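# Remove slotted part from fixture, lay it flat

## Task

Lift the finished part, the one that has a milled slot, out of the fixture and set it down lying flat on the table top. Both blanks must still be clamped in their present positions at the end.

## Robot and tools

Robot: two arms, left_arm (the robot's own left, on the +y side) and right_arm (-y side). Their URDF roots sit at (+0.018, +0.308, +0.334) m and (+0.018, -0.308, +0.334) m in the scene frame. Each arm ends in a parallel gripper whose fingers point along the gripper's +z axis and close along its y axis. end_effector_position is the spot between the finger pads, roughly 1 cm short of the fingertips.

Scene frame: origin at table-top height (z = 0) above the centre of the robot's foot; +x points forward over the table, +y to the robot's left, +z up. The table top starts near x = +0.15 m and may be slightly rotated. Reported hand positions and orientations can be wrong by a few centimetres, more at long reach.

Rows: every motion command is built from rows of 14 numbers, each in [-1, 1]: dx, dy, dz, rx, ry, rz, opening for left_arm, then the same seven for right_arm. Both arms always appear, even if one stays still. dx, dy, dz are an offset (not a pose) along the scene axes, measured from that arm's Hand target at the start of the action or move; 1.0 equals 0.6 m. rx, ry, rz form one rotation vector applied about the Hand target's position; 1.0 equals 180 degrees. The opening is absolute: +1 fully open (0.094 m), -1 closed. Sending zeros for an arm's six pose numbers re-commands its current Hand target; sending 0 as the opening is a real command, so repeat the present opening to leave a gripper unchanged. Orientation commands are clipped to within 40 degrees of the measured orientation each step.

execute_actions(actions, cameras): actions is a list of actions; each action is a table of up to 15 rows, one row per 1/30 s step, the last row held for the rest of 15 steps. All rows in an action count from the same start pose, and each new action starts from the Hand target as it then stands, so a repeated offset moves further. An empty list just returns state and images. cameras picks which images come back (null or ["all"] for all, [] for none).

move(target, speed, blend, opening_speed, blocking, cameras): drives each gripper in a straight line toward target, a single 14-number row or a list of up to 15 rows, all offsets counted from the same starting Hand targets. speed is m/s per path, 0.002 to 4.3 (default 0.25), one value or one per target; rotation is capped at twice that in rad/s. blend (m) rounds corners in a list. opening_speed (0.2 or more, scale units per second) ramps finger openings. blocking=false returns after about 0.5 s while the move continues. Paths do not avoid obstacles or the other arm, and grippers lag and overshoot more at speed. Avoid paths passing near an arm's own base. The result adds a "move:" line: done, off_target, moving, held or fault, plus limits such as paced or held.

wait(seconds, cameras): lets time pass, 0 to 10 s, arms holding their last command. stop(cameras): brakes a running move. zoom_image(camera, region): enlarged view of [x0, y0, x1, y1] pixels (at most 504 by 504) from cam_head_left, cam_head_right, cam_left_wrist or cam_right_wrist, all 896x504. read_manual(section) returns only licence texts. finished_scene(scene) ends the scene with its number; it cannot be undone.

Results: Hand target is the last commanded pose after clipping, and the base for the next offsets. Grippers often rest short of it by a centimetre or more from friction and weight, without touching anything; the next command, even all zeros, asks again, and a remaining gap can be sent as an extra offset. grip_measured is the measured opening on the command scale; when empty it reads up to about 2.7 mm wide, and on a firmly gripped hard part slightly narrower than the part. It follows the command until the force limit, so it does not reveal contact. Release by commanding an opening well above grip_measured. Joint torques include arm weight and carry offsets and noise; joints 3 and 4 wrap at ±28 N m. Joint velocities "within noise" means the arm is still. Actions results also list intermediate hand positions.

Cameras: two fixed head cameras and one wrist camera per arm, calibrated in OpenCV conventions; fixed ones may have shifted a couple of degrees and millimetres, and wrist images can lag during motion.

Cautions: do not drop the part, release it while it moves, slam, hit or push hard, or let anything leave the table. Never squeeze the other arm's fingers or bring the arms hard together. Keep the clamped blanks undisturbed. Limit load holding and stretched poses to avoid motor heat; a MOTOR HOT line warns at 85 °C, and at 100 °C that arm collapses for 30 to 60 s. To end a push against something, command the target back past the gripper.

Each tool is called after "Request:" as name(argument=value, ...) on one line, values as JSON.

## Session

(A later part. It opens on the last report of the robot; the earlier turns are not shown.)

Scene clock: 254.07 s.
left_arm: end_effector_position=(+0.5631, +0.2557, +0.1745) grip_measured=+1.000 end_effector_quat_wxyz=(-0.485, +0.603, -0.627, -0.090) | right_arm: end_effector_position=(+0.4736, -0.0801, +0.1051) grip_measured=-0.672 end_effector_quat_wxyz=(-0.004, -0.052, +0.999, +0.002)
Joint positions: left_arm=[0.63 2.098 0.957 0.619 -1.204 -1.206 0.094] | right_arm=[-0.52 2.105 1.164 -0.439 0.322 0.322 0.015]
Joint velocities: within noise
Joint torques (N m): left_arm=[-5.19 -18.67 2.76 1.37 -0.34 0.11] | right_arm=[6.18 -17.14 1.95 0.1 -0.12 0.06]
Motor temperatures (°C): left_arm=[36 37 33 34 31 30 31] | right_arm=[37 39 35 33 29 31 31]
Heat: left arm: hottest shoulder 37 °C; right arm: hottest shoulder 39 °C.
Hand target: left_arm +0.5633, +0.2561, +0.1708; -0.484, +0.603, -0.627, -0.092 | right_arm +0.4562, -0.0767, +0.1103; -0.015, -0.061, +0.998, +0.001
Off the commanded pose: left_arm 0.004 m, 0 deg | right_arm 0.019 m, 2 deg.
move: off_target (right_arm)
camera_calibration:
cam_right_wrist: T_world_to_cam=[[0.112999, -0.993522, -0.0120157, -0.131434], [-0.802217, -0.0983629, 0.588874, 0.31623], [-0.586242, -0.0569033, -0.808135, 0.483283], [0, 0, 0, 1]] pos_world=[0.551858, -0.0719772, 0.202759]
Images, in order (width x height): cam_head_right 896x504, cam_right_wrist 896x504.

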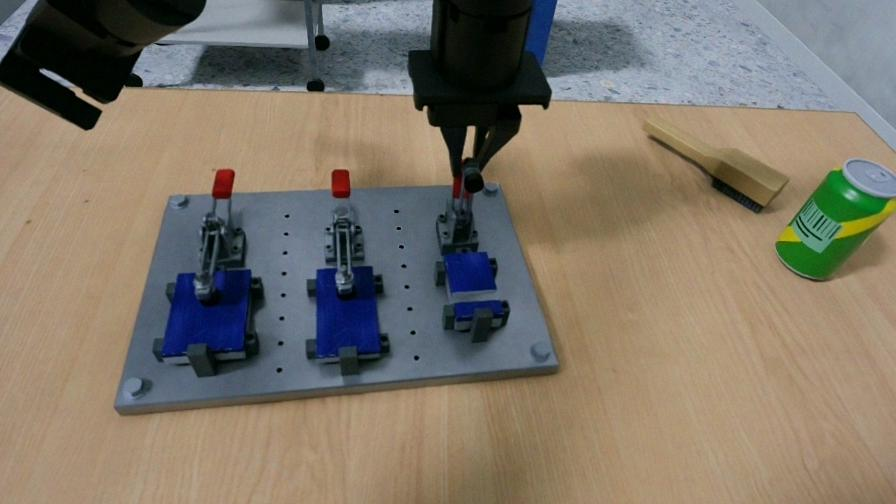

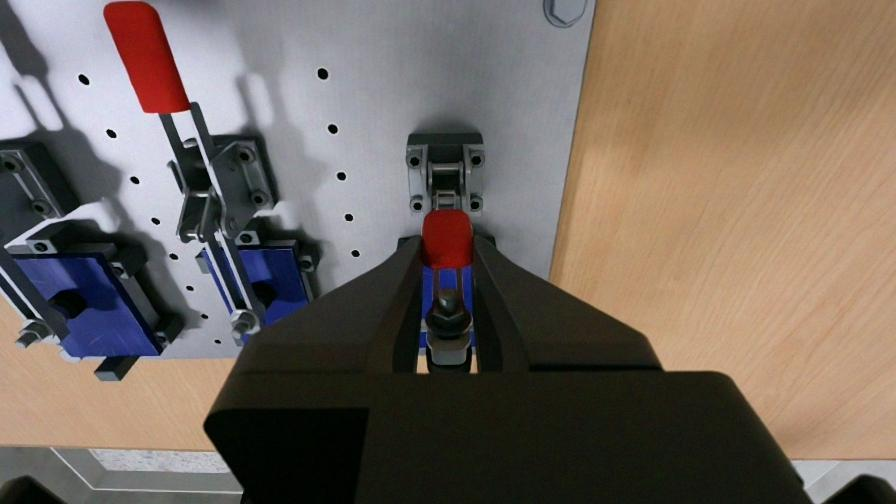

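Request:
move(target=[[0,0,0,0,0,0,1, 0.040,0.004,-0.008,0,0,0,-1],[0,0,0,0,0,0,1, 0.040,0.004,-0.008,0,0,0,-0.3]], speed=0.1, opening_speed=1.0, cameras=["cam_right_wrist","cam_head_right"])

Request:
zoom_image(camera="cam_head_right", region=[380, 90, 560, 290])

Scene clock: 263.93 s.
left_arm: end_effector_position=(+0.5631, +0.2557, +0.1745) grip_measured=+1.000 end_effector_quat_wxyz=(-0.485, +0.603, -0.627, -0.090) | right_arm: end_effector_position=(+0.4757, -0.0794, +0.1059) grip_measured=-0.302 end_effector_quat_wxyz=(-0.015, -0.056, +0.998, -0.001)
Joint positions: left_arm=[0.63 2.098 0.957 0.619 -1.204 -1.206 0.094] | right_arm=[-0.521 2.112 1.189 -0.48 0.319 0.321 0.033]
Joint velocities: within noise
Joint torques (N m): left_arm=[-5.13 -18.67 2.76 1.42 -0.35 0.11] | right_arm=[4.84 -15.5 6.45 0.18 -0.11 -0.1]
Motor temperatures (°C): left_arm=[36 37 33 34 31 30 31] | right_arm=[37 39 34 33 29 31 31]
Heat: left arm: hottest shoulder 37 °C; right arm: hottest shoulder 39 °C.
Hand target: left_arm +0.5633, +0.2561, +0.1708; -0.484, +0.603, -0.627, -0.092 | right_arm +0.4800, -0.0742, +0.1054; -0.015, -0.061, +0.998, +0.001
Off the commanded pose: left_arm 0.004 m, 0 deg | right_arm 0.007 m, 1 deg.
move: done
camera_calibration:
cam_right_wrist: T_world_to_cam=[[0.120328, -0.992702, -0.00801924, -0.134819], [-0.788412, -0.100468, 0.606888, 0.308789], [-0.603264, -0.0667032, -0.794747, 0.490975], [0, 0, 0, 1]] pos_world=[0.555863, -0.0700617, 0.20172]
Images, in order (width x height): cam_head_right 896x504, cam_right_wrist 896x504.

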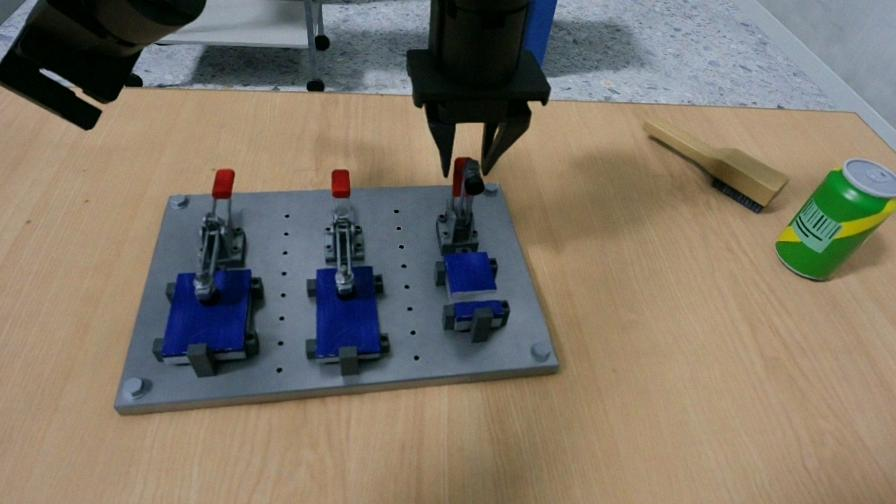

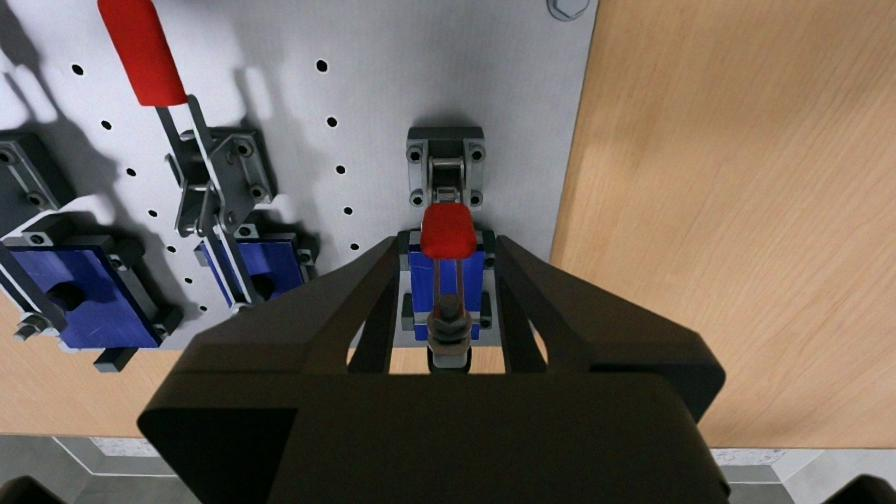

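Scaled by 2.520 from the camera's 896x504 image, which has a finer 1280x720 frame.

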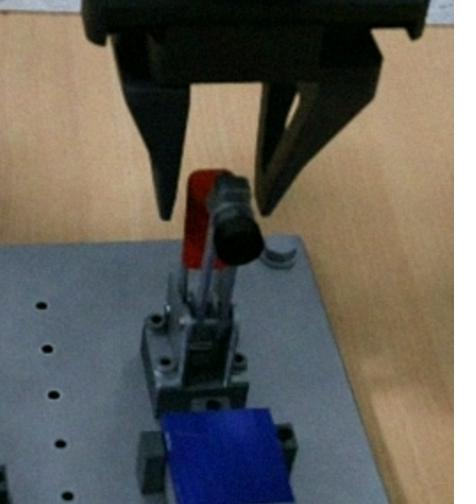

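Request:
zoom_image(camera="cam_right_wrist", region=[380, 180, 520, 380])

Request:
zoom_image(camera="cam_head_left", region=[490, 230, 610, 350])

Scaled by 2.520 from the camera's 896x504 image, which has a finer 1280x720 frame.

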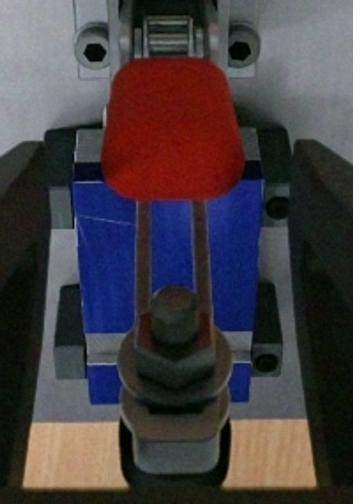

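This scene's latest camera images include none from cam_head_left. They are from: cam_head_right, cam_right_wrist. cam_head_left's image comes with the result of a call that names it in "cameras".

Request:
move(target=[[0,0,0,0,0,0,1, 0,0,0.15,0,0,0,-0.3],[0,0,0,0,0,0,1, -0.145,-0.0163,0.14,0.0203,-0.1654,0,1],[0,0,0,0,0,0,1, -0.145,-0.0163,0.05,0.0203,-0.1654,0,1]], speed=0.3, blend=[0.02,0.02,0], cameras=["cam_right_wrist","cam_head_right"])

Request:
zoom_image(camera="cam_right_wrist", region=[300, 100, 600, 400])

Scene clock: 335.80 s.
left_arm: end_effector_position=(+0.5631, +0.2557, +0.1745) grip_measured=+1.000 end_effector_quat_wxyz=(-0.485, +0.603, -0.627, -0.090) | right_arm: end_effector_position=(+0.3867, -0.0844, +0.1378) grip_measured=+0.998 end_effector_quat_wxyz=(+0.238, -0.063, +0.969, +0.015)
Joint positions: left_arm=[0.63 2.098 0.957 0.619 -1.204 -1.206 0.094] | right_arm=[-0.362 2.032 0.638 0.463 0.525 0.243 0.094]
Joint velocities: within noise
Joint torques (N m): left_arm=[-5.19 -18.67 2.74 1.43 -0.35 0.11] | right_arm=[2.84 -10.93 2.44 2.66 0 -0.07]
Motor temperatures (°C): left_arm=[36 37 33 34 31 30 31] | right_arm=[37 37 34 33 29 31 30]
Heat: left arm: hottest shoulder 37 °C; right arm: hottest waist 37 °C.
Hand target: left_arm +0.5633, +0.2561, +0.1708; -0.484, +0.603, -0.627, -0.092 | right_arm +0.3930, -0.0840, +0.1354; +0.244, -0.060, +0.968, +0.016
Off the commanded pose: left_arm 0.004 m, 0 deg | right_arm 0.007 m, 1 deg.
move: done; blend cut to 0 m at target 2
camera_calibration:
cam_right_wrist: T_world_to_cam=[[0.140894, -0.990022, -0.00222534, -0.137383], [-0.980094, -0.139798, 0.140968, 0.353868], [-0.139873, -0.0176806, -0.990012, 0.314232], [0, 0, 0, 1]] pos_world=[0.410133, -0.0809862, 0.260903]
Images, in order (width x height): cam_head_right 896x504, cam_right_wrist 896x504.

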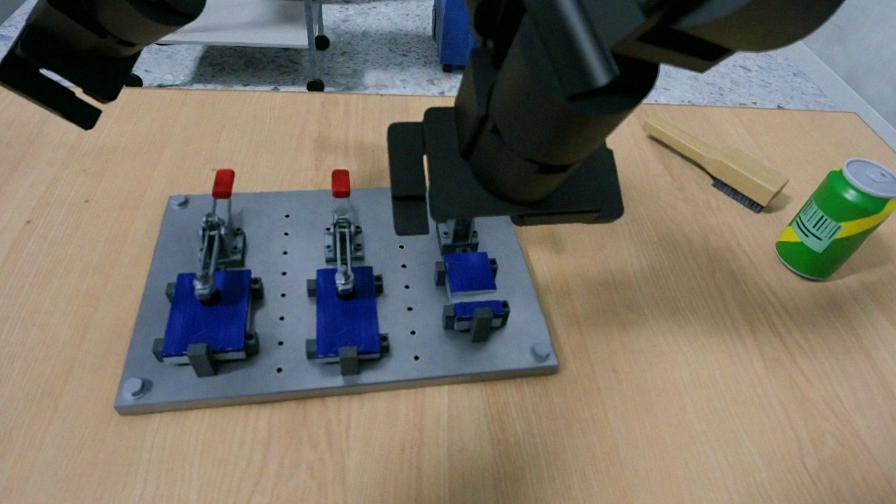

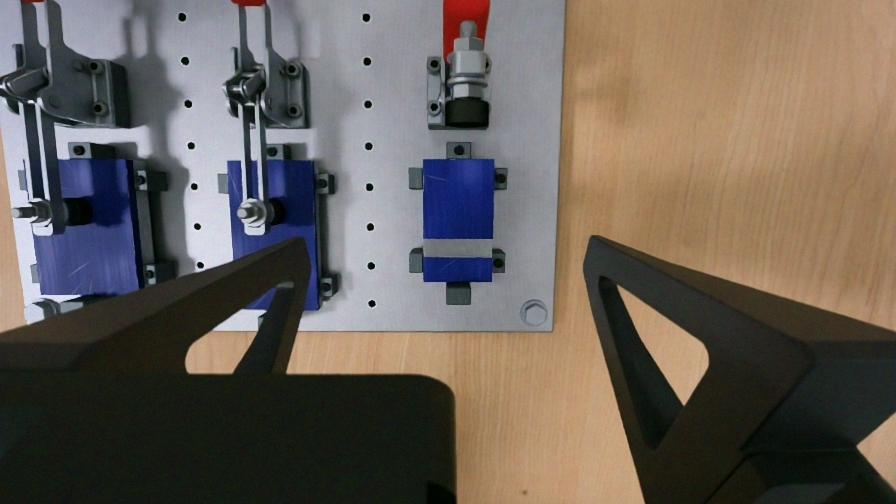

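Scaled by 1.680 from the camera's 896x504 image, which has a finer 1280x720 frame.

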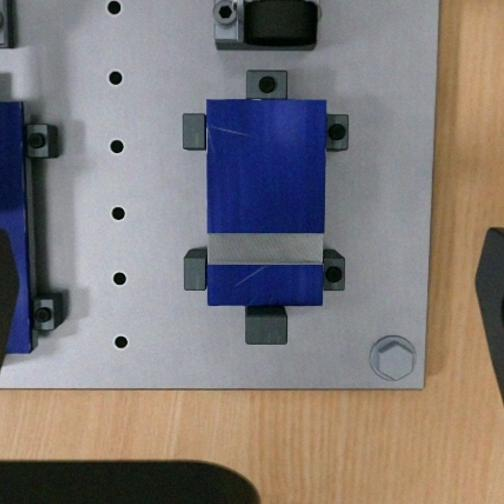

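Request:
zoom_image(camera="cam_head_right", region=[420, 230, 530, 350])

Scaled by 4.200 from the camera's 896x504 image, which has a finer 1280x720 frame.

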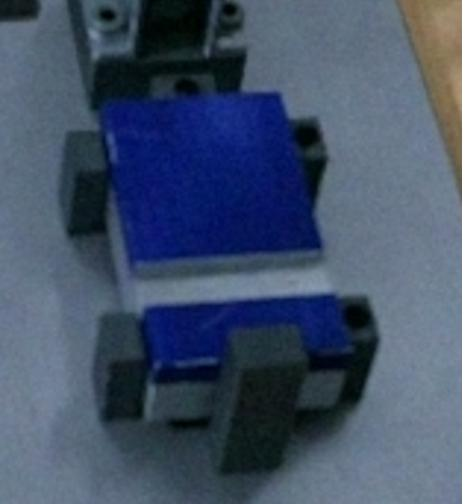

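Request:
move(target=[0,0,0,0,0,0,1, 0.0222,-0.0068,-0.1047,0,0,0,0.28], speed=0.2, cameras=["cam_right_wrist","cam_head_right"])

Request:
zoom_image(camera="cam_right_wrist", region=[300, 100, 600, 400])

Scene clock: 391.93 s.
left_arm: end_effector_position=(+0.5631, +0.2557, +0.1745) grip_measured=+1.000 end_effector_quat_wxyz=(-0.485, +0.603, -0.627, -0.090) | right_arm: end_effector_position=(+0.4034, -0.0869, +0.0763) grip_measured=+0.281 end_effector_quat_wxyz=(+0.240, -0.061, +0.969, +0.016)
Joint positions: left_arm=[0.63 2.098 0.957 0.619 -1.204 -1.206 0.094] | right_arm=[-0.445 2.222 0.734 0.599 0.473 0.17 0.06]
Joint velocities: within noise
Joint torques (N m): left_arm=[-5.25 -18.67 2.73 1.43 -0.35 0.11] | right_arm=[3.25 -11.87 0.96 2.55 -0.11 -0.1]
Motor temperatures (°C): left_arm=[36 37 33 34 31 30 31] | right_arm=[36 37 34 33 29 31 30]
Heat: left arm: hottest shoulder 37 °C; right arm: hottest shoulder 37 °C.
Hand target: left_arm +0.5633, +0.2561, +0.1708; -0.484, +0.603, -0.627, -0.092 | right_arm +0.4064, -0.0880, +0.0726; +0.244, -0.060, +0.968, +0.016
Off the commanded pose: left_arm 0.004 m, 0 deg | right_arm 0.005 m, 0 deg.
move: done
camera_calibration:
cam_right_wrist: T_world_to_cam=[[0.137981, -0.990421, -0.00525768, -0.140867], [-0.980961, -0.137392, 0.137259, 0.379303], [-0.136667, -0.0137816, -0.990521, 0.254727], [0, 0, 0, 1]] pos_world=[0.426331, -0.0838941, 0.199509]
Images, in order (width x height): cam_head_right 896x504, cam_right_wrist 896x504.

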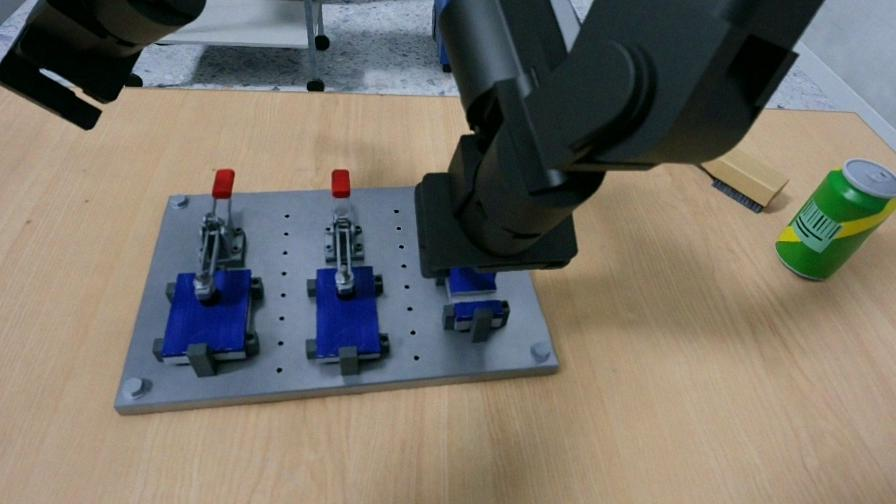

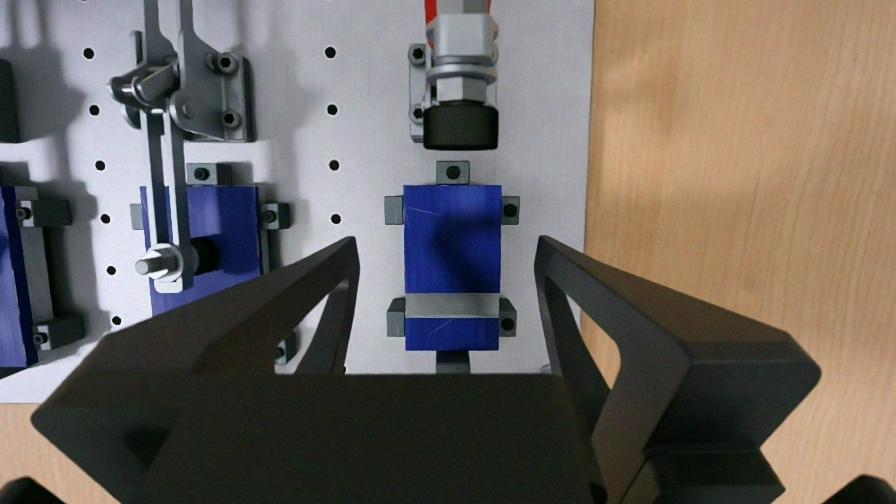

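Scaled by 1.680 from the camera's 896x504 image, which has a finer 1280x720 frame.

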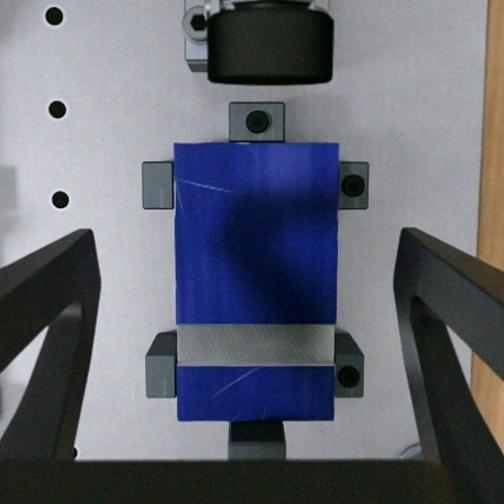

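Request:
move(target=[0,0,0,0,0,0,1, -0.0033,-0.0027,-0.055,0,0,0,0.28], speed=0.12, cameras=["cam_right_wrist"])

Request:
zoom_image(camera="cam_right_wrist", region=[300, 150, 600, 400])

Scene clock: 414.00 s.
left_arm: end_effector_position=(+0.5631, +0.2557, +0.1745) grip_measured=+1.000 end_effector_quat_wxyz=(-0.485, +0.603, -0.627, -0.090) | right_arm: end_effector_position=(+0.4030, -0.0866, +0.0442) grip_measured=+0.281 end_effector_quat_wxyz=(+0.241, -0.061, +0.968, +0.018)
Joint positions: left_arm=[0.63 2.098 0.957 0.619 -1.204 -1.206 0.094] | right_arm=[-0.473 2.323 0.779 0.668 0.454 0.144 0.06]
Joint velocities: within noise
Joint torques (N m): left_arm=[-5.19 -18.61 2.76 1.43 -0.34 0.11] | right_arm=[3.37 -11.63 0.25 2.59 -0.08 -0.11]
Motor temperatures (°C): left_arm=[36 37 33 34 31 30 31] | right_arm=[36 37 34 33 29 31 30]
Heat: left arm: hottest shoulder 37 °C; right arm: hottest shoulder 37 °C.
Hand target: left_arm +0.5633, +0.2561, +0.1708; -0.484, +0.603, -0.627, -0.092 | right_arm +0.4045, -0.0897, +0.0396; +0.244, -0.060, +0.968, +0.016
Off the commanded pose: left_arm 0.004 m, 0 deg | right_arm 0.006 m, 0 deg.
move: done
camera_calibration:
cam_right_wrist: T_world_to_cam=[[0.139105, -0.990252, -0.00710496, -0.141194], [-0.981202, -0.138795, 0.134081, 0.383521], [-0.13376, -0.0116799, -0.990945, 0.221849], [0, 0, 0, 1]] pos_world=[0.425627, -0.0839955, 0.167414]
Images, in order (width x height): cam_right_wrist 896x504.

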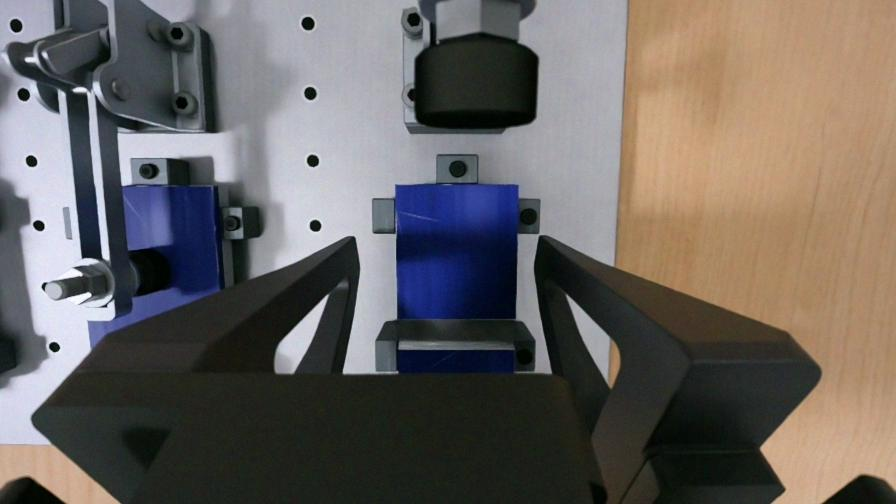

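Scaled by 1.680 from the camera's 896x504 image, which has a finer 1280x720 frame.

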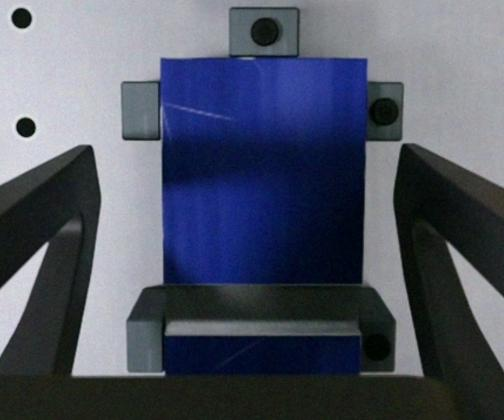

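Request:
move(target=[0,0,0,0,0,0,1, -0.005,-0.0062,-0.006,0,0,0,0.28], speed=0.12, cameras=["cam_right_wrist"])

Request:
zoom_image(camera="cam_right_wrist", region=[300, 150, 600, 400])

Scene clock: 456.13 s.
left_arm: end_effector_position=(+0.5631, +0.2557, +0.1745) grip_measured=+1.000 end_effector_quat_wxyz=(-0.485, +0.603, -0.627, -0.090) | right_arm: end_effector_position=(+0.4039, -0.0882, +0.0421) grip_measured=+0.281 end_effector_quat_wxyz=(+0.244, -0.060, +0.968, +0.019)
Joint positions: left_arm=[0.63 2.098 0.957 0.619 -1.204 -1.206 0.094] | right_arm=[-0.479 2.331 0.779 0.686 0.449 0.138 0.06]
Joint velocities: within noise
Joint torques (N m): left_arm=[-5.13 -18.55 2.73 1.39 -0.35 0.11] | right_arm=[2.84 -11.4 -0.35 2.39 -0.1 -0.11]
Motor temperatures (°C): left_arm=[36 37 33 34 31 30 31] | right_arm=[36 36 33 33 29 31 30]
Heat: left arm: hottest shoulder 37 °C; right arm: hottest waist 36 °C.
Hand target: left_arm +0.5633, +0.2561, +0.1708; -0.484, +0.603, -0.627, -0.092 | right_arm +0.4015, -0.0934, +0.0360; +0.244, -0.060, +0.968, +0.016
Off the commanded pose: left_arm 0.004 m, 0 deg | right_arm 0.008 m, 0 deg.
move: done
camera_calibration:
cam_right_wrist: T_world_to_cam=[[0.137456, -0.990459, -0.00988035, -0.142064], [-0.982286, -0.137591, 0.127209, 0.385289], [-0.127354, -0.0077803, -0.991827, 0.217719], [0, 0, 0, 1]] pos_world=[0.425719, -0.0860021, 0.165523]
Images, in order (width x height): cam_right_wrist 896x504.

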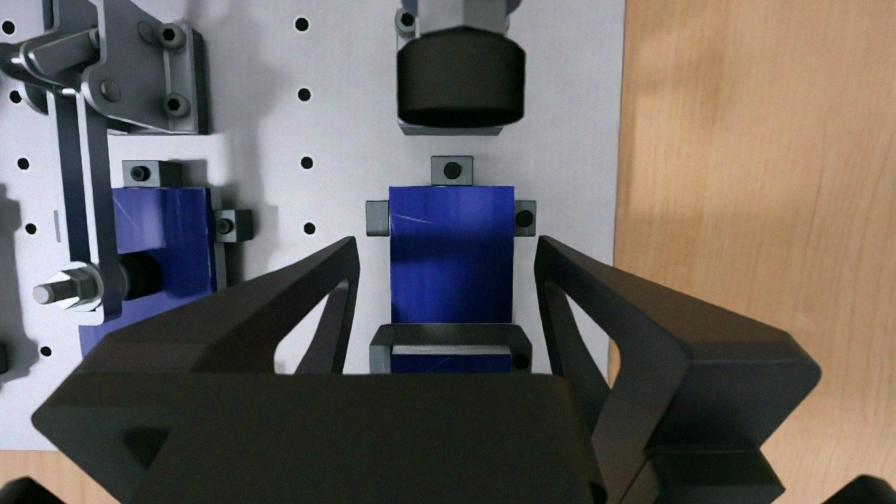

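Scaled by 1.680 from the camera's 896x504 image, which has a finer 1280x720 frame.

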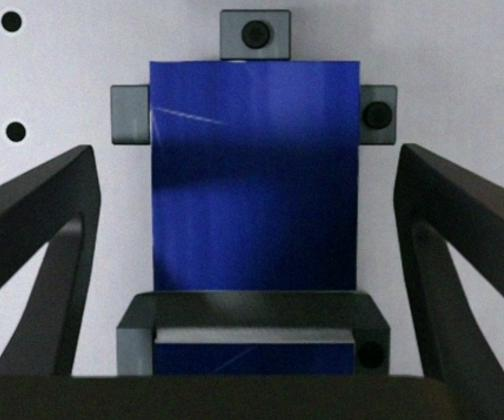

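Request:
move(target=[0,0,0,0,0,0,1, -0.0117,-0.001,-0.004,0,0,0,0.28], speed=0.12, cameras=["cam_right_wrist"])

Request:
zoom_image(camera="cam_right_wrist", region=[300, 150, 600, 400])

Scene clock: 463.93 s.
left_arm: end_effector_position=(+0.5631, +0.2557, +0.1745) grip_measured=+1.000 end_effector_quat_wxyz=(-0.485, +0.603, -0.627, -0.090) | right_arm: end_effector_position=(+0.3997, -0.0893, +0.0390) grip_measured=+0.281 end_effector_quat_wxyz=(+0.246, -0.060, +0.967, +0.019)
Joint positions: left_arm=[0.63 2.098 0.957 0.619 -1.204 -1.206 0.094] | right_arm=[-0.48 2.345 0.774 0.708 0.449 0.136 0.06]
Joint velocities: within noise
Joint torques (N m): left_arm=[-5.19 -18.73 2.73 1.39 -0.35 0.11] | right_arm=[3.31 -11.58 -0.9 2.51 0.02 -0.07]
Motor temperatures (°C): left_arm=[36 37 33 34 31 30 31] | right_arm=[36 36 33 33 29 31 30]
Heat: left arm: hottest shoulder 37 °C; right arm: hottest waist 36 °C.
Hand target: left_arm +0.5633, +0.2561, +0.1708; -0.484, +0.603, -0.627, -0.092 | right_arm +0.3946, -0.0940, +0.0336; +0.244, -0.059, +0.968, +0.016
Off the commanded pose: left_arm 0.004 m, 0 deg | right_arm 0.009 m, 0 deg.
move: done
camera_calibration:
cam_right_wrist: T_world_to_cam=[[0.137965, -0.990389, -0.00972426, -0.142897], [-0.982509, -0.138094, 0.124925, 0.381516], [-0.125068, -0.00768113, -0.992118, 0.213157], [0, 0, 0, 1]] pos_world=[0.421216, -0.0872017, 0.162426]
Images, in order (width x height): cam_right_wrist 896x504.

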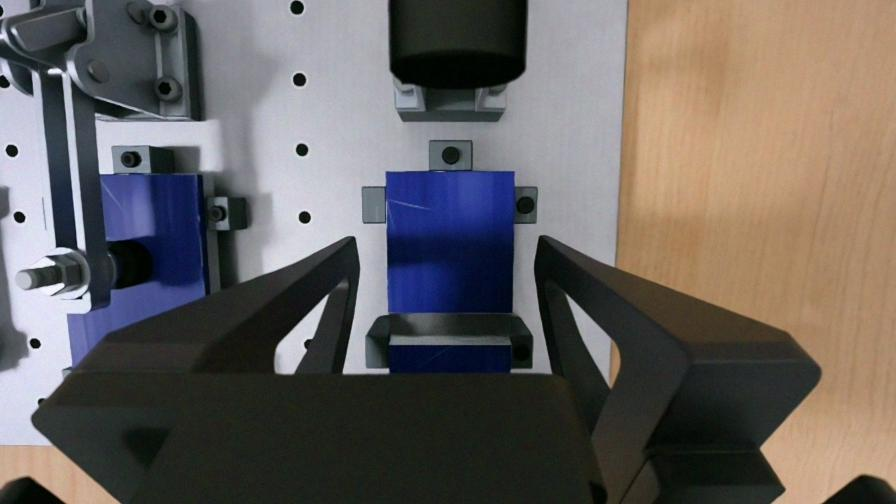

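Scaled by 1.680 from the camera's 896x504 image, which has a finer 1280x720 frame.

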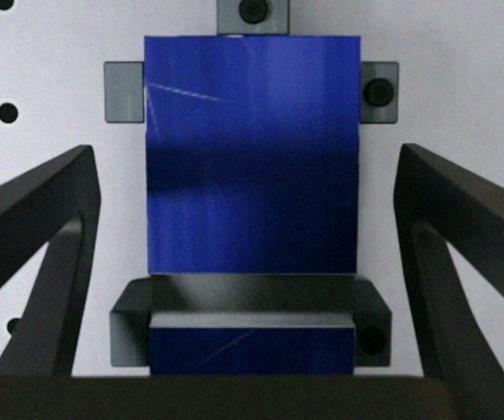

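Request:
move(target=[0,0,0,0,0,0,1, 0,0,0,0,0,0,-1], opening_speed=1.0, cameras=["cam_right_wrist"])

Scene clock: 473.03 s.
left_arm: end_effector_position=(+0.5631, +0.2557, +0.1745) grip_measured=+1.000 end_effector_quat_wxyz=(-0.485, +0.603, -0.627, -0.090) | right_arm: end_effector_position=(+0.4000, -0.0897, +0.0391) grip_measured=-0.172 end_effector_quat_wxyz=(+0.246, -0.060, +0.967, +0.018)
Joint positions: left_arm=[0.63 2.098 0.957 0.619 -1.204 -1.206 0.094] | right_arm=[-0.48 2.345 0.774 0.709 0.451 0.136 0.039]
Joint velocities: within noise
Joint torques (N m): left_arm=[-5.07 -18.55 2.73 1.4 -0.35 0.11] | right_arm=[2.9 -11.75 -0.9 2.48 -0.04 -0.05]
Motor temperatures (°C): left_arm=[36 37 33 34 31 30 31] | right_arm=[36 36 33 33 29 31 30]
Heat: left arm: hottest shoulder 37 °C; right arm: hottest waist 36 °C.
Hand target: left_arm +0.5633, +0.2561, +0.1708; -0.484, +0.603, -0.627, -0.092 | right_arm +0.3946, -0.0941, +0.0336; +0.244, -0.059, +0.968, +0.016
Off the commanded pose: left_arm 0.004 m, 0 deg | right_arm 0.009 m, 0 deg.
move: done
camera_calibration:
cam_right_wrist: T_world_to_cam=[[0.136485, -0.990605, -0.00856928, -0.142705], [-0.982869, -0.13649, 0.12385, 0.382138], [-0.123856, -0.00848109, -0.992264, 0.212724], [0, 0, 0, 1]] pos_world=[0.421416, -0.0874023, 0.162527]
Images, in order (width x height): cam_right_wrist 896x504.

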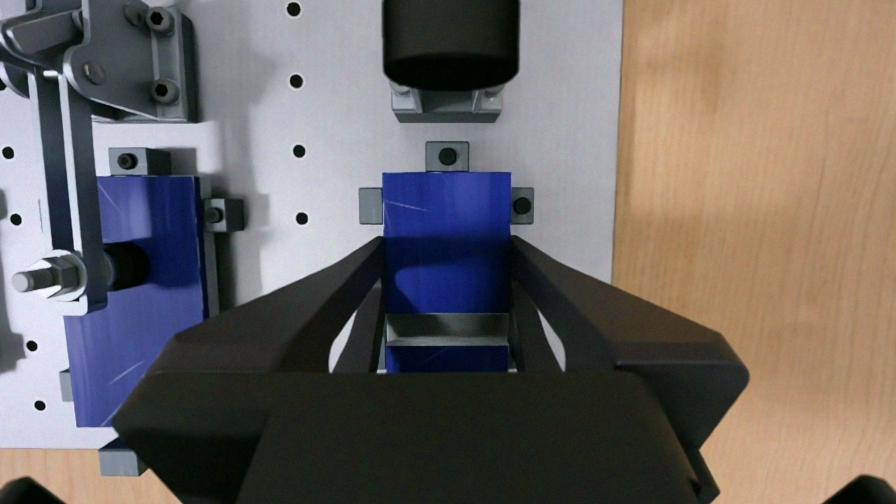

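Request:
move(target=[[0,0,0,0,0,0,1, 0,0,0.07,0,0,0,-1],[0,0,0,0,0,0,1, 0,0,0.15,0,0,0,-1],[0,0,0,0,0,0,1, 0,-0.2667,0.12,0,0,0,-1]], speed=[0.1,0.2,0.25], blend=[0.0,0.03,0])

Scene clock: 495.17 s.
left_arm: end_effector_position=(+0.5631, +0.2557, +0.1745) grip_measured=+1.000 end_effector_quat_wxyz=(-0.485, +0.603, -0.627, -0.090) | right_arm: end_effector_position=(+0.3894, -0.2511, +0.0977) grip_measured=-0.172 end_effector_quat_wxyz=(+0.229, -0.060, +0.971, +0.017)
Joint positions: left_arm=[0.63 2.098 0.957 0.619 -1.204 -1.206 0.094] | right_arm=[-0.854 2.031 0.481 0.745 0.197 -0.144 0.039]
Joint velocities: within noise
Joint torques (N m): left_arm=[-5.13 -18.67 2.74 1.4 -0.35 0.11] | right_arm=[1.49 -12.57 -2.35 2.86 -0.26 -0.08]
Motor temperatures (°C): left_arm=[36 37 33 34 31 30 31] | right_arm=[36 37 33 33 29 31 31]
Heat: left arm: hottest shoulder 37 °C; right arm: hottest shoulder 37 °C.
Hand target: left_arm +0.5633, +0.2561, +0.1708; -0.484, +0.603, -0.627, -0.092 | right_arm +0.3946, -0.2541, +0.1056; +0.244, -0.059, +0.968, +0.016
Off the commanded pose: left_arm 0.004 m, 0 deg | right_arm 0.010 m, 2 deg.
move: done; blend cut to 0.024 m at target 2
camera_calibration:
cam_right_wrist: T_world_to_cam=[[0.137075, -0.990518, -0.00918003, -0.3008], [-0.977917, -0.136796, 0.158005, 0.337021], [-0.157762, -0.0126812, -0.987396, 0.279822], [0, 0, 0, 1]] pos_world=[0.414957, -0.248296, 0.220283]

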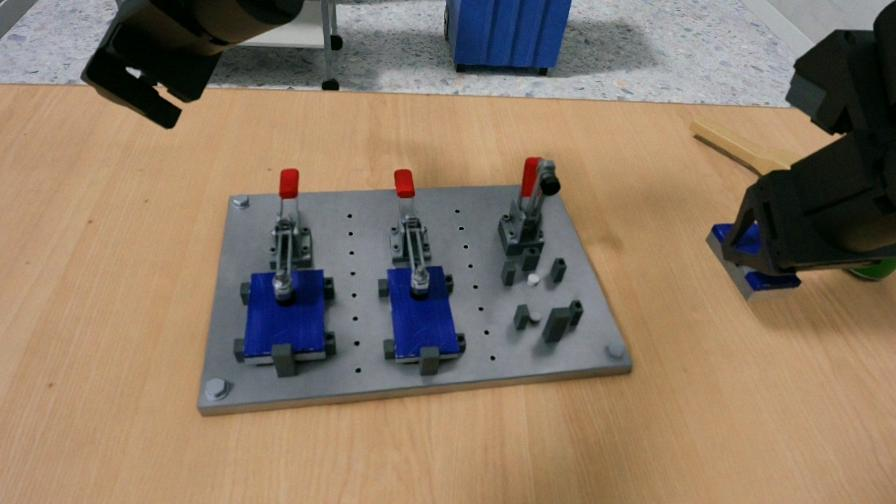

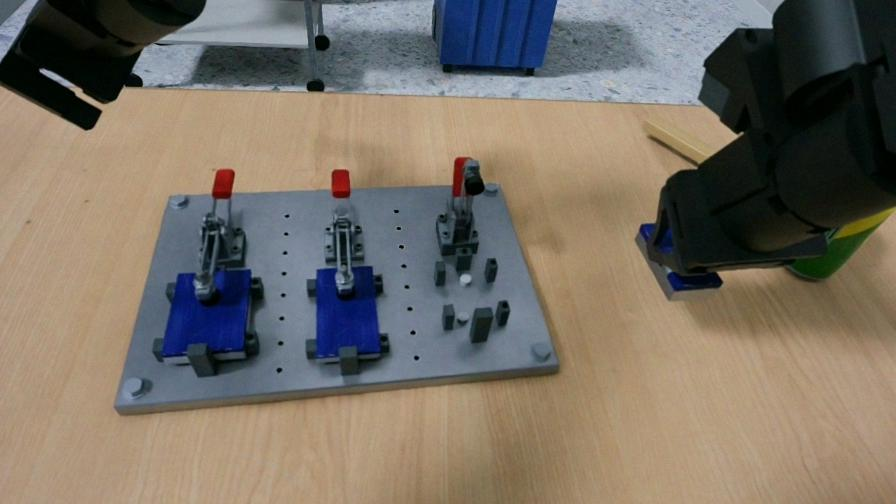

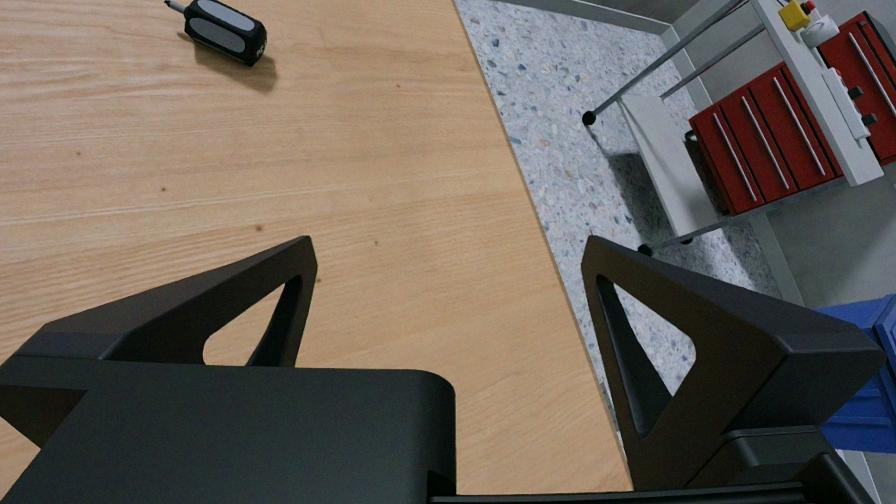

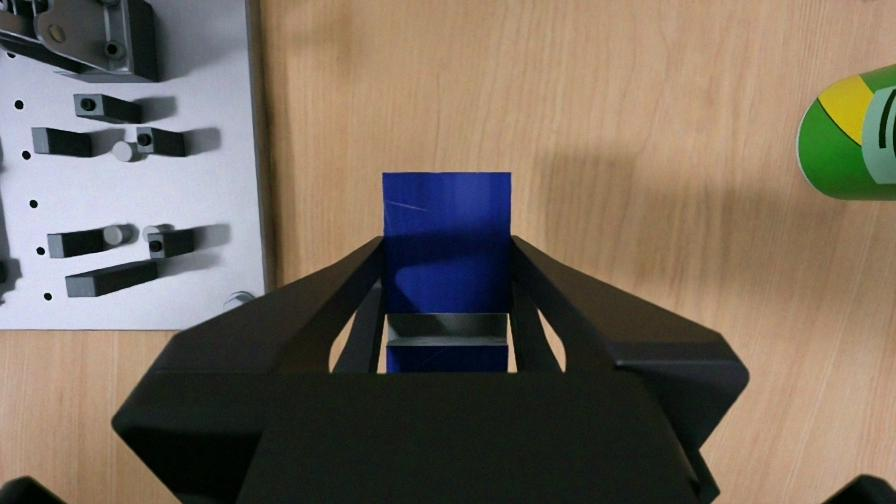

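Request:
move(target=[0,0,0,0,0,0,1, 0,0,-0.1177,0.0014,-0.011,0,-1], speed=0.15, cameras=["cam_head_right"])

Request:
zoom_image(camera="cam_head_right", region=[600, 180, 760, 340])

Scene clock: 505.87 s.
left_arm: end_effector_position=(+0.5631, +0.2557, +0.1745) grip_measured=+1.000 end_effector_quat_wxyz=(-0.485, +0.603, -0.627, -0.090) | right_arm: end_effector_position=(+0.3904, -0.2511, +0.0350) grip_measured=-0.172 end_effector_quat_wxyz=(+0.251, -0.060, +0.966, +0.020)
Joint positions: left_arm=[0.63 2.098 0.957 0.619 -1.204 -1.206 0.094] | right_arm=[-0.906 2.291 0.581 0.956 0.15 -0.189 0.039]
Joint velocities: within noise
Joint torques (N m): left_arm=[-5.19 -18.67 2.74 1.4 -0.35 0.11] | right_arm=[1.55 -11.22 -2.69 2.93 -0.28 -0.12]
Motor temperatures (°C): left_arm=[36 37 33 34 31 30 31] | right_arm=[36 37 33 33 29 31 31]
Heat: left arm: hottest shoulder 37 °C; right arm: hottest shoulder 37 °C.
Hand target: left_arm +0.5633, +0.2561, +0.1708; -0.484, +0.603, -0.627, -0.092 | right_arm +0.3944, -0.2539, +0.0349; +0.261, -0.059, +0.963, +0.017
Off the commanded pose: left_arm 0.004 m, 0 deg | right_arm 0.005 m, 1 deg.
move: done
Images, in order (width x height): cam_head_right 896x504.

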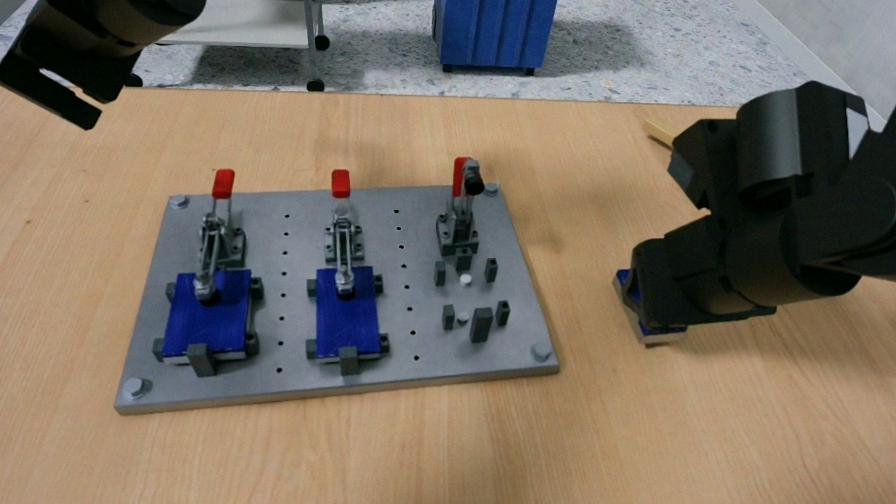

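Scaled by 3.150 from the camera's 896x504 image, which has a finer 1280x720 frame.

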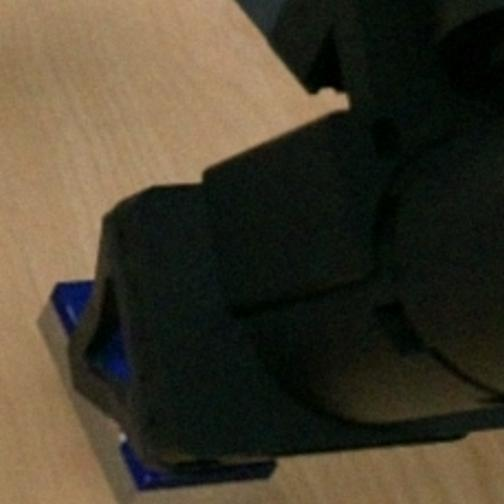

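Request:
move(target=[0,0,0,0,0,0,1, 0,0,-0.017,0,0.003,0,-1], speed=0.08, cameras=[])

Request:
move(target=[0,0,0,0,0,0,1, 0,0,-0.01,0,0,0,-1], speed=0.08, cameras=[])

Scene clock: 510.17 s.
left_arm: end_effector_position=(+0.5631, +0.2557, +0.1745) grip_measured=+1.000 end_effector_quat_wxyz=(-0.485, +0.603, -0.627, -0.090) | right_arm: end_effector_position=(+0.3923, -0.2509, +0.0266) grip_measured=-0.172 end_effector_quat_wxyz=(+0.250, -0.060, +0.966, +0.020)
Joint positions: left_arm=[0.63 2.098 0.957 0.619 -1.204 -1.206 0.094] | right_arm=[-0.912 2.314 0.602 0.956 0.146 -0.191 0.039]
Joint velocities: within noise
Joint torques (N m): left_arm=[-5.13 -18.67 2.73 1.42 -0.35 0.11] | right_arm=[0.62 -10.75 -2.5 2.63 -0.22 -0.1]
Motor temperatures (°C): left_arm=[36 37 33 34 31 30 31] | right_arm=[36 37 33 33 29 31 31]
Heat: left arm: hottest shoulder 37 °C; right arm: hottest shoulder 37 °C.
Hand target: left_arm +0.5633, +0.2561, +0.1708; -0.484, +0.603, -0.627, -0.092 | right_arm +0.3945, -0.2540, +0.0247; +0.256, -0.059, +0.965, +0.018
Off the commanded pose: left_arm 0.004 m, 0 deg | right_arm 0.004 m, 1 deg.
move: done
No camera images: "cameras" was empty.

Scene clock: 510.97 s.
left_arm: end_effector_position=(+0.5631, +0.2557, +0.1745) grip_measured=+1.000 end_effector_quat_wxyz=(-0.485, +0.603, -0.627, -0.090) | right_arm: end_effector_position=(+0.3916, -0.2507, +0.0201) grip_measured=-0.172 end_effector_quat_wxyz=(+0.248, -0.060, +0.967, +0.020)
Joint positions: left_arm=[0.63 2.098 0.957 0.619 -1.204 -1.206 0.094] | right_arm=[-0.915 2.333 0.615 0.958 0.143 -0.194 0.039]
Joint velocities: within noise
Joint torques (N m): left_arm=[-5.19 -18.67 2.71 1.39 -0.35 0.11] | right_arm=[1.38 -10.81 -2.8 2.86 -0.29 -0.1]
Motor temperatures (°C): left_arm=[36 37 33 34 31 30 31] | right_arm=[36 37 33 33 29 31 31]
Heat: left arm: hottest shoulder 37 °C; right arm: hottest shoulder 37 °C.
Hand target: left_arm +0.5633, +0.2561, +0.1708; -0.484, +0.603, -0.627, -0.092 | right_arm +0.3945, -0.2540, +0.0187; +0.256, -0.059, +0.965, +0.018
Off the commanded pose: left_arm 0.004 m, 0 deg | right_arm 0.005 m, 1 deg.
move: done
No camera images: "cameras" was empty.

Request:
move(target=[0,0,0,0,0,0,1, 0,0,-0.01,0,0,0,-1], speed=0.06, cameras=["cam_right_wrist"])

Scene clock: 514.50 s.
left_arm: end_effector_position=(+0.5631, +0.2557, +0.1745) grip_measured=+1.000 end_effector_quat_wxyz=(-0.485, +0.603, -0.627, -0.090) | right_arm: end_effector_position=(+0.3923, -0.2510, +0.0196) grip_measured=-0.172 end_effector_quat_wxyz=(+0.252, -0.060, +0.966, +0.021)
Joint positions: left_arm=[0.63 2.098 0.957 0.619 -1.204 -1.206 0.094] | right_arm=[-0.917 2.338 0.616 0.971 0.14 -0.196 0.039]
Joint velocities: within noise
Joint torques (N m): left_arm=[-5.13 -18.61 2.73 1.44 -0.35 0.1] | right_arm=[0.91 -9.7 -1.57 2.63 -0.24 -0.11]
Motor temperatures (°C): left_arm=[36 37 33 34 31 30 31] | right_arm=[36 36 33 33 29 31 31]
Heat: left arm: hottest shoulder 37 °C; right arm: hottest waist 36 °C.
Hand target: left_arm +0.5633, +0.2561, +0.1708; -0.484, +0.603, -0.627, -0.092 | right_arm +0.3946, -0.2541, +0.0128; +0.256, -0.059, +0.965, +0.018
Off the commanded pose: left_arm 0.004 m, 0 deg | right_arm 0.008 m, 1 deg.
move: done
camera_calibration:
cam_right_wrist: T_world_to_cam=[[0.138186, -0.990331, -0.0122417, -0.302215], [-0.983943, -0.138683, 0.112354, 0.354987], [-0.112965, -0.00348058, -0.993593, 0.188132], [0, 0, 0, 1]] pos_world=[0.412301, -0.249407, 0.143343]
Images, in order (width x height): cam_right_wrist 896x504.

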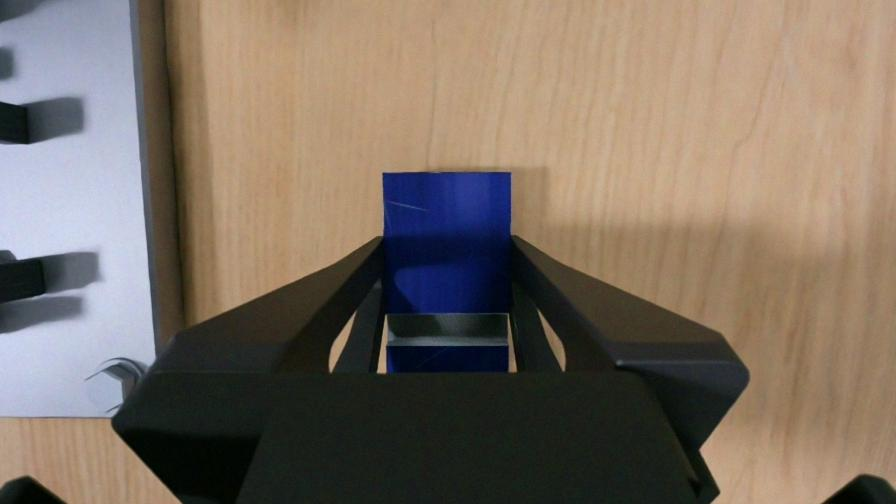

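Request:
move(target=[[0,0,0,0,0,0,1, 0,0,0.007,0,0,0,-1],[0,0,0,0,0,0,1, 0,0,0.007,0,0,0,0.2],[0,0,0,0,0,0,1, 0,0,0.2,0,0,0,0.2]], speed=[0.06,0.06,0.25], opening_speed=1.0)

Scene clock: 524.27 s.
left_arm: end_effector_position=(+0.5631, +0.2557, +0.1745) grip_measured=+1.000 end_effector_quat_wxyz=(-0.485, +0.603, -0.627, -0.090) | right_arm: end_effector_position=(+0.3971, -0.2568, +0.1293) grip_measured=+0.198 end_effector_quat_wxyz=(+0.258, -0.059, +0.964, +0.015)
Joint positions: left_arm=[0.63 2.098 0.957 0.619 -1.204 -1.206 0.094] | right_arm=[-0.849 1.93 0.432 0.754 0.2 -0.153 0.056]
Joint velocities: within noise
Joint torques (N m): left_arm=[-5.13 -18.67 2.77 1.4 -0.35 0.11] | right_arm=[2.14 -11.34 -1.35 1.05 0.01 0.06]
Motor temperatures (°C): left_arm=[36 37 33 34 31 30 31] | right_arm=[36 36 33 33 29 31 31]
Heat: left arm: hottest shoulder 37 °C; right arm: hottest waist 36 °C.
Hand target: left_arm +0.5633, +0.2561, +0.1708; -0.484, +0.603, -0.627, -0.092 | right_arm +0.3946, -0.2540, +0.1327; +0.256, -0.059, +0.965, +0.018
Off the commanded pose: left_arm 0.004 m, 0 deg | right_arm 0.005 m, 0 deg.
move: done
camera_calibration:
cam_right_wrist: T_world_to_cam=[[0.133987, -0.990983, -0.000851824, -0.307236], [-0.986061, -0.133407, 0.0994266, 0.350418], [-0.0986437, -0.0124819, -0.995045, 0.289794], [0, 0, 0, 1]] pos_world=[0.415285, -0.2541, 0.253256]

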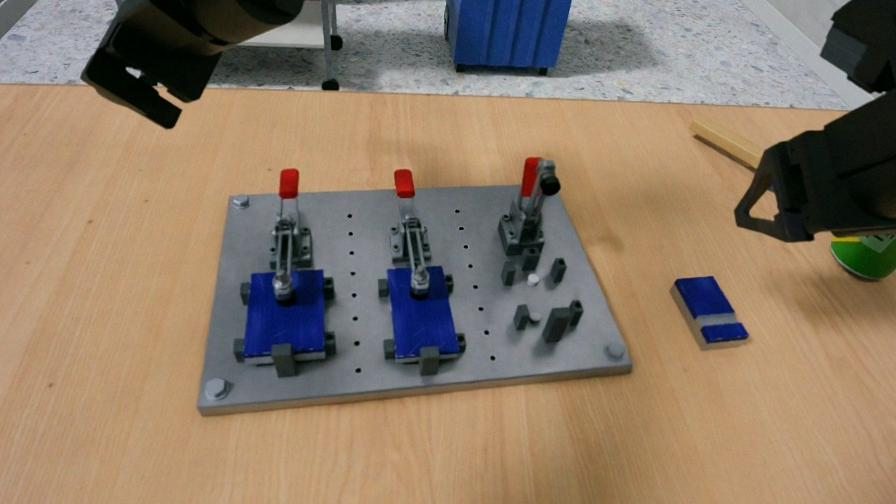

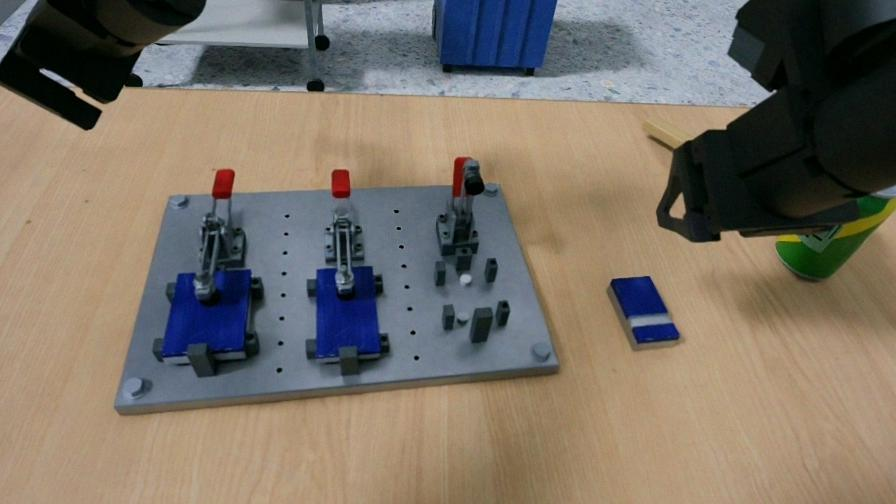

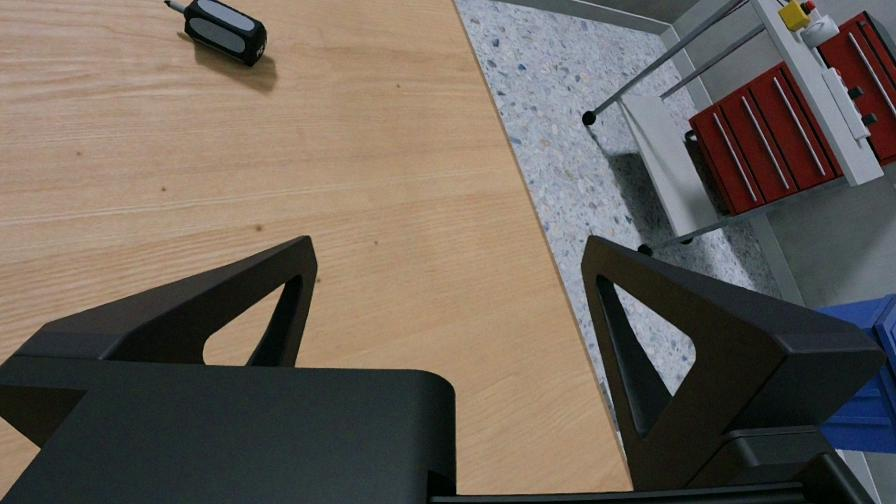

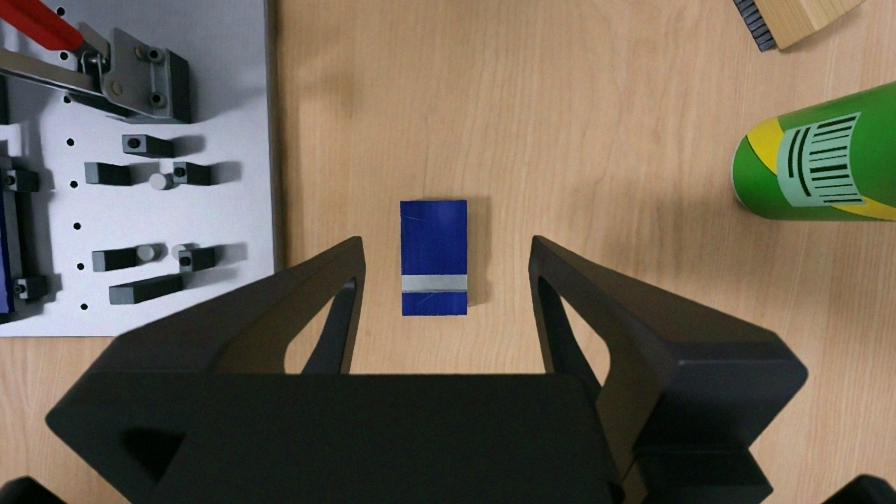

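Request:
finished_scene(scene=1)

The scene is finished: the task was done.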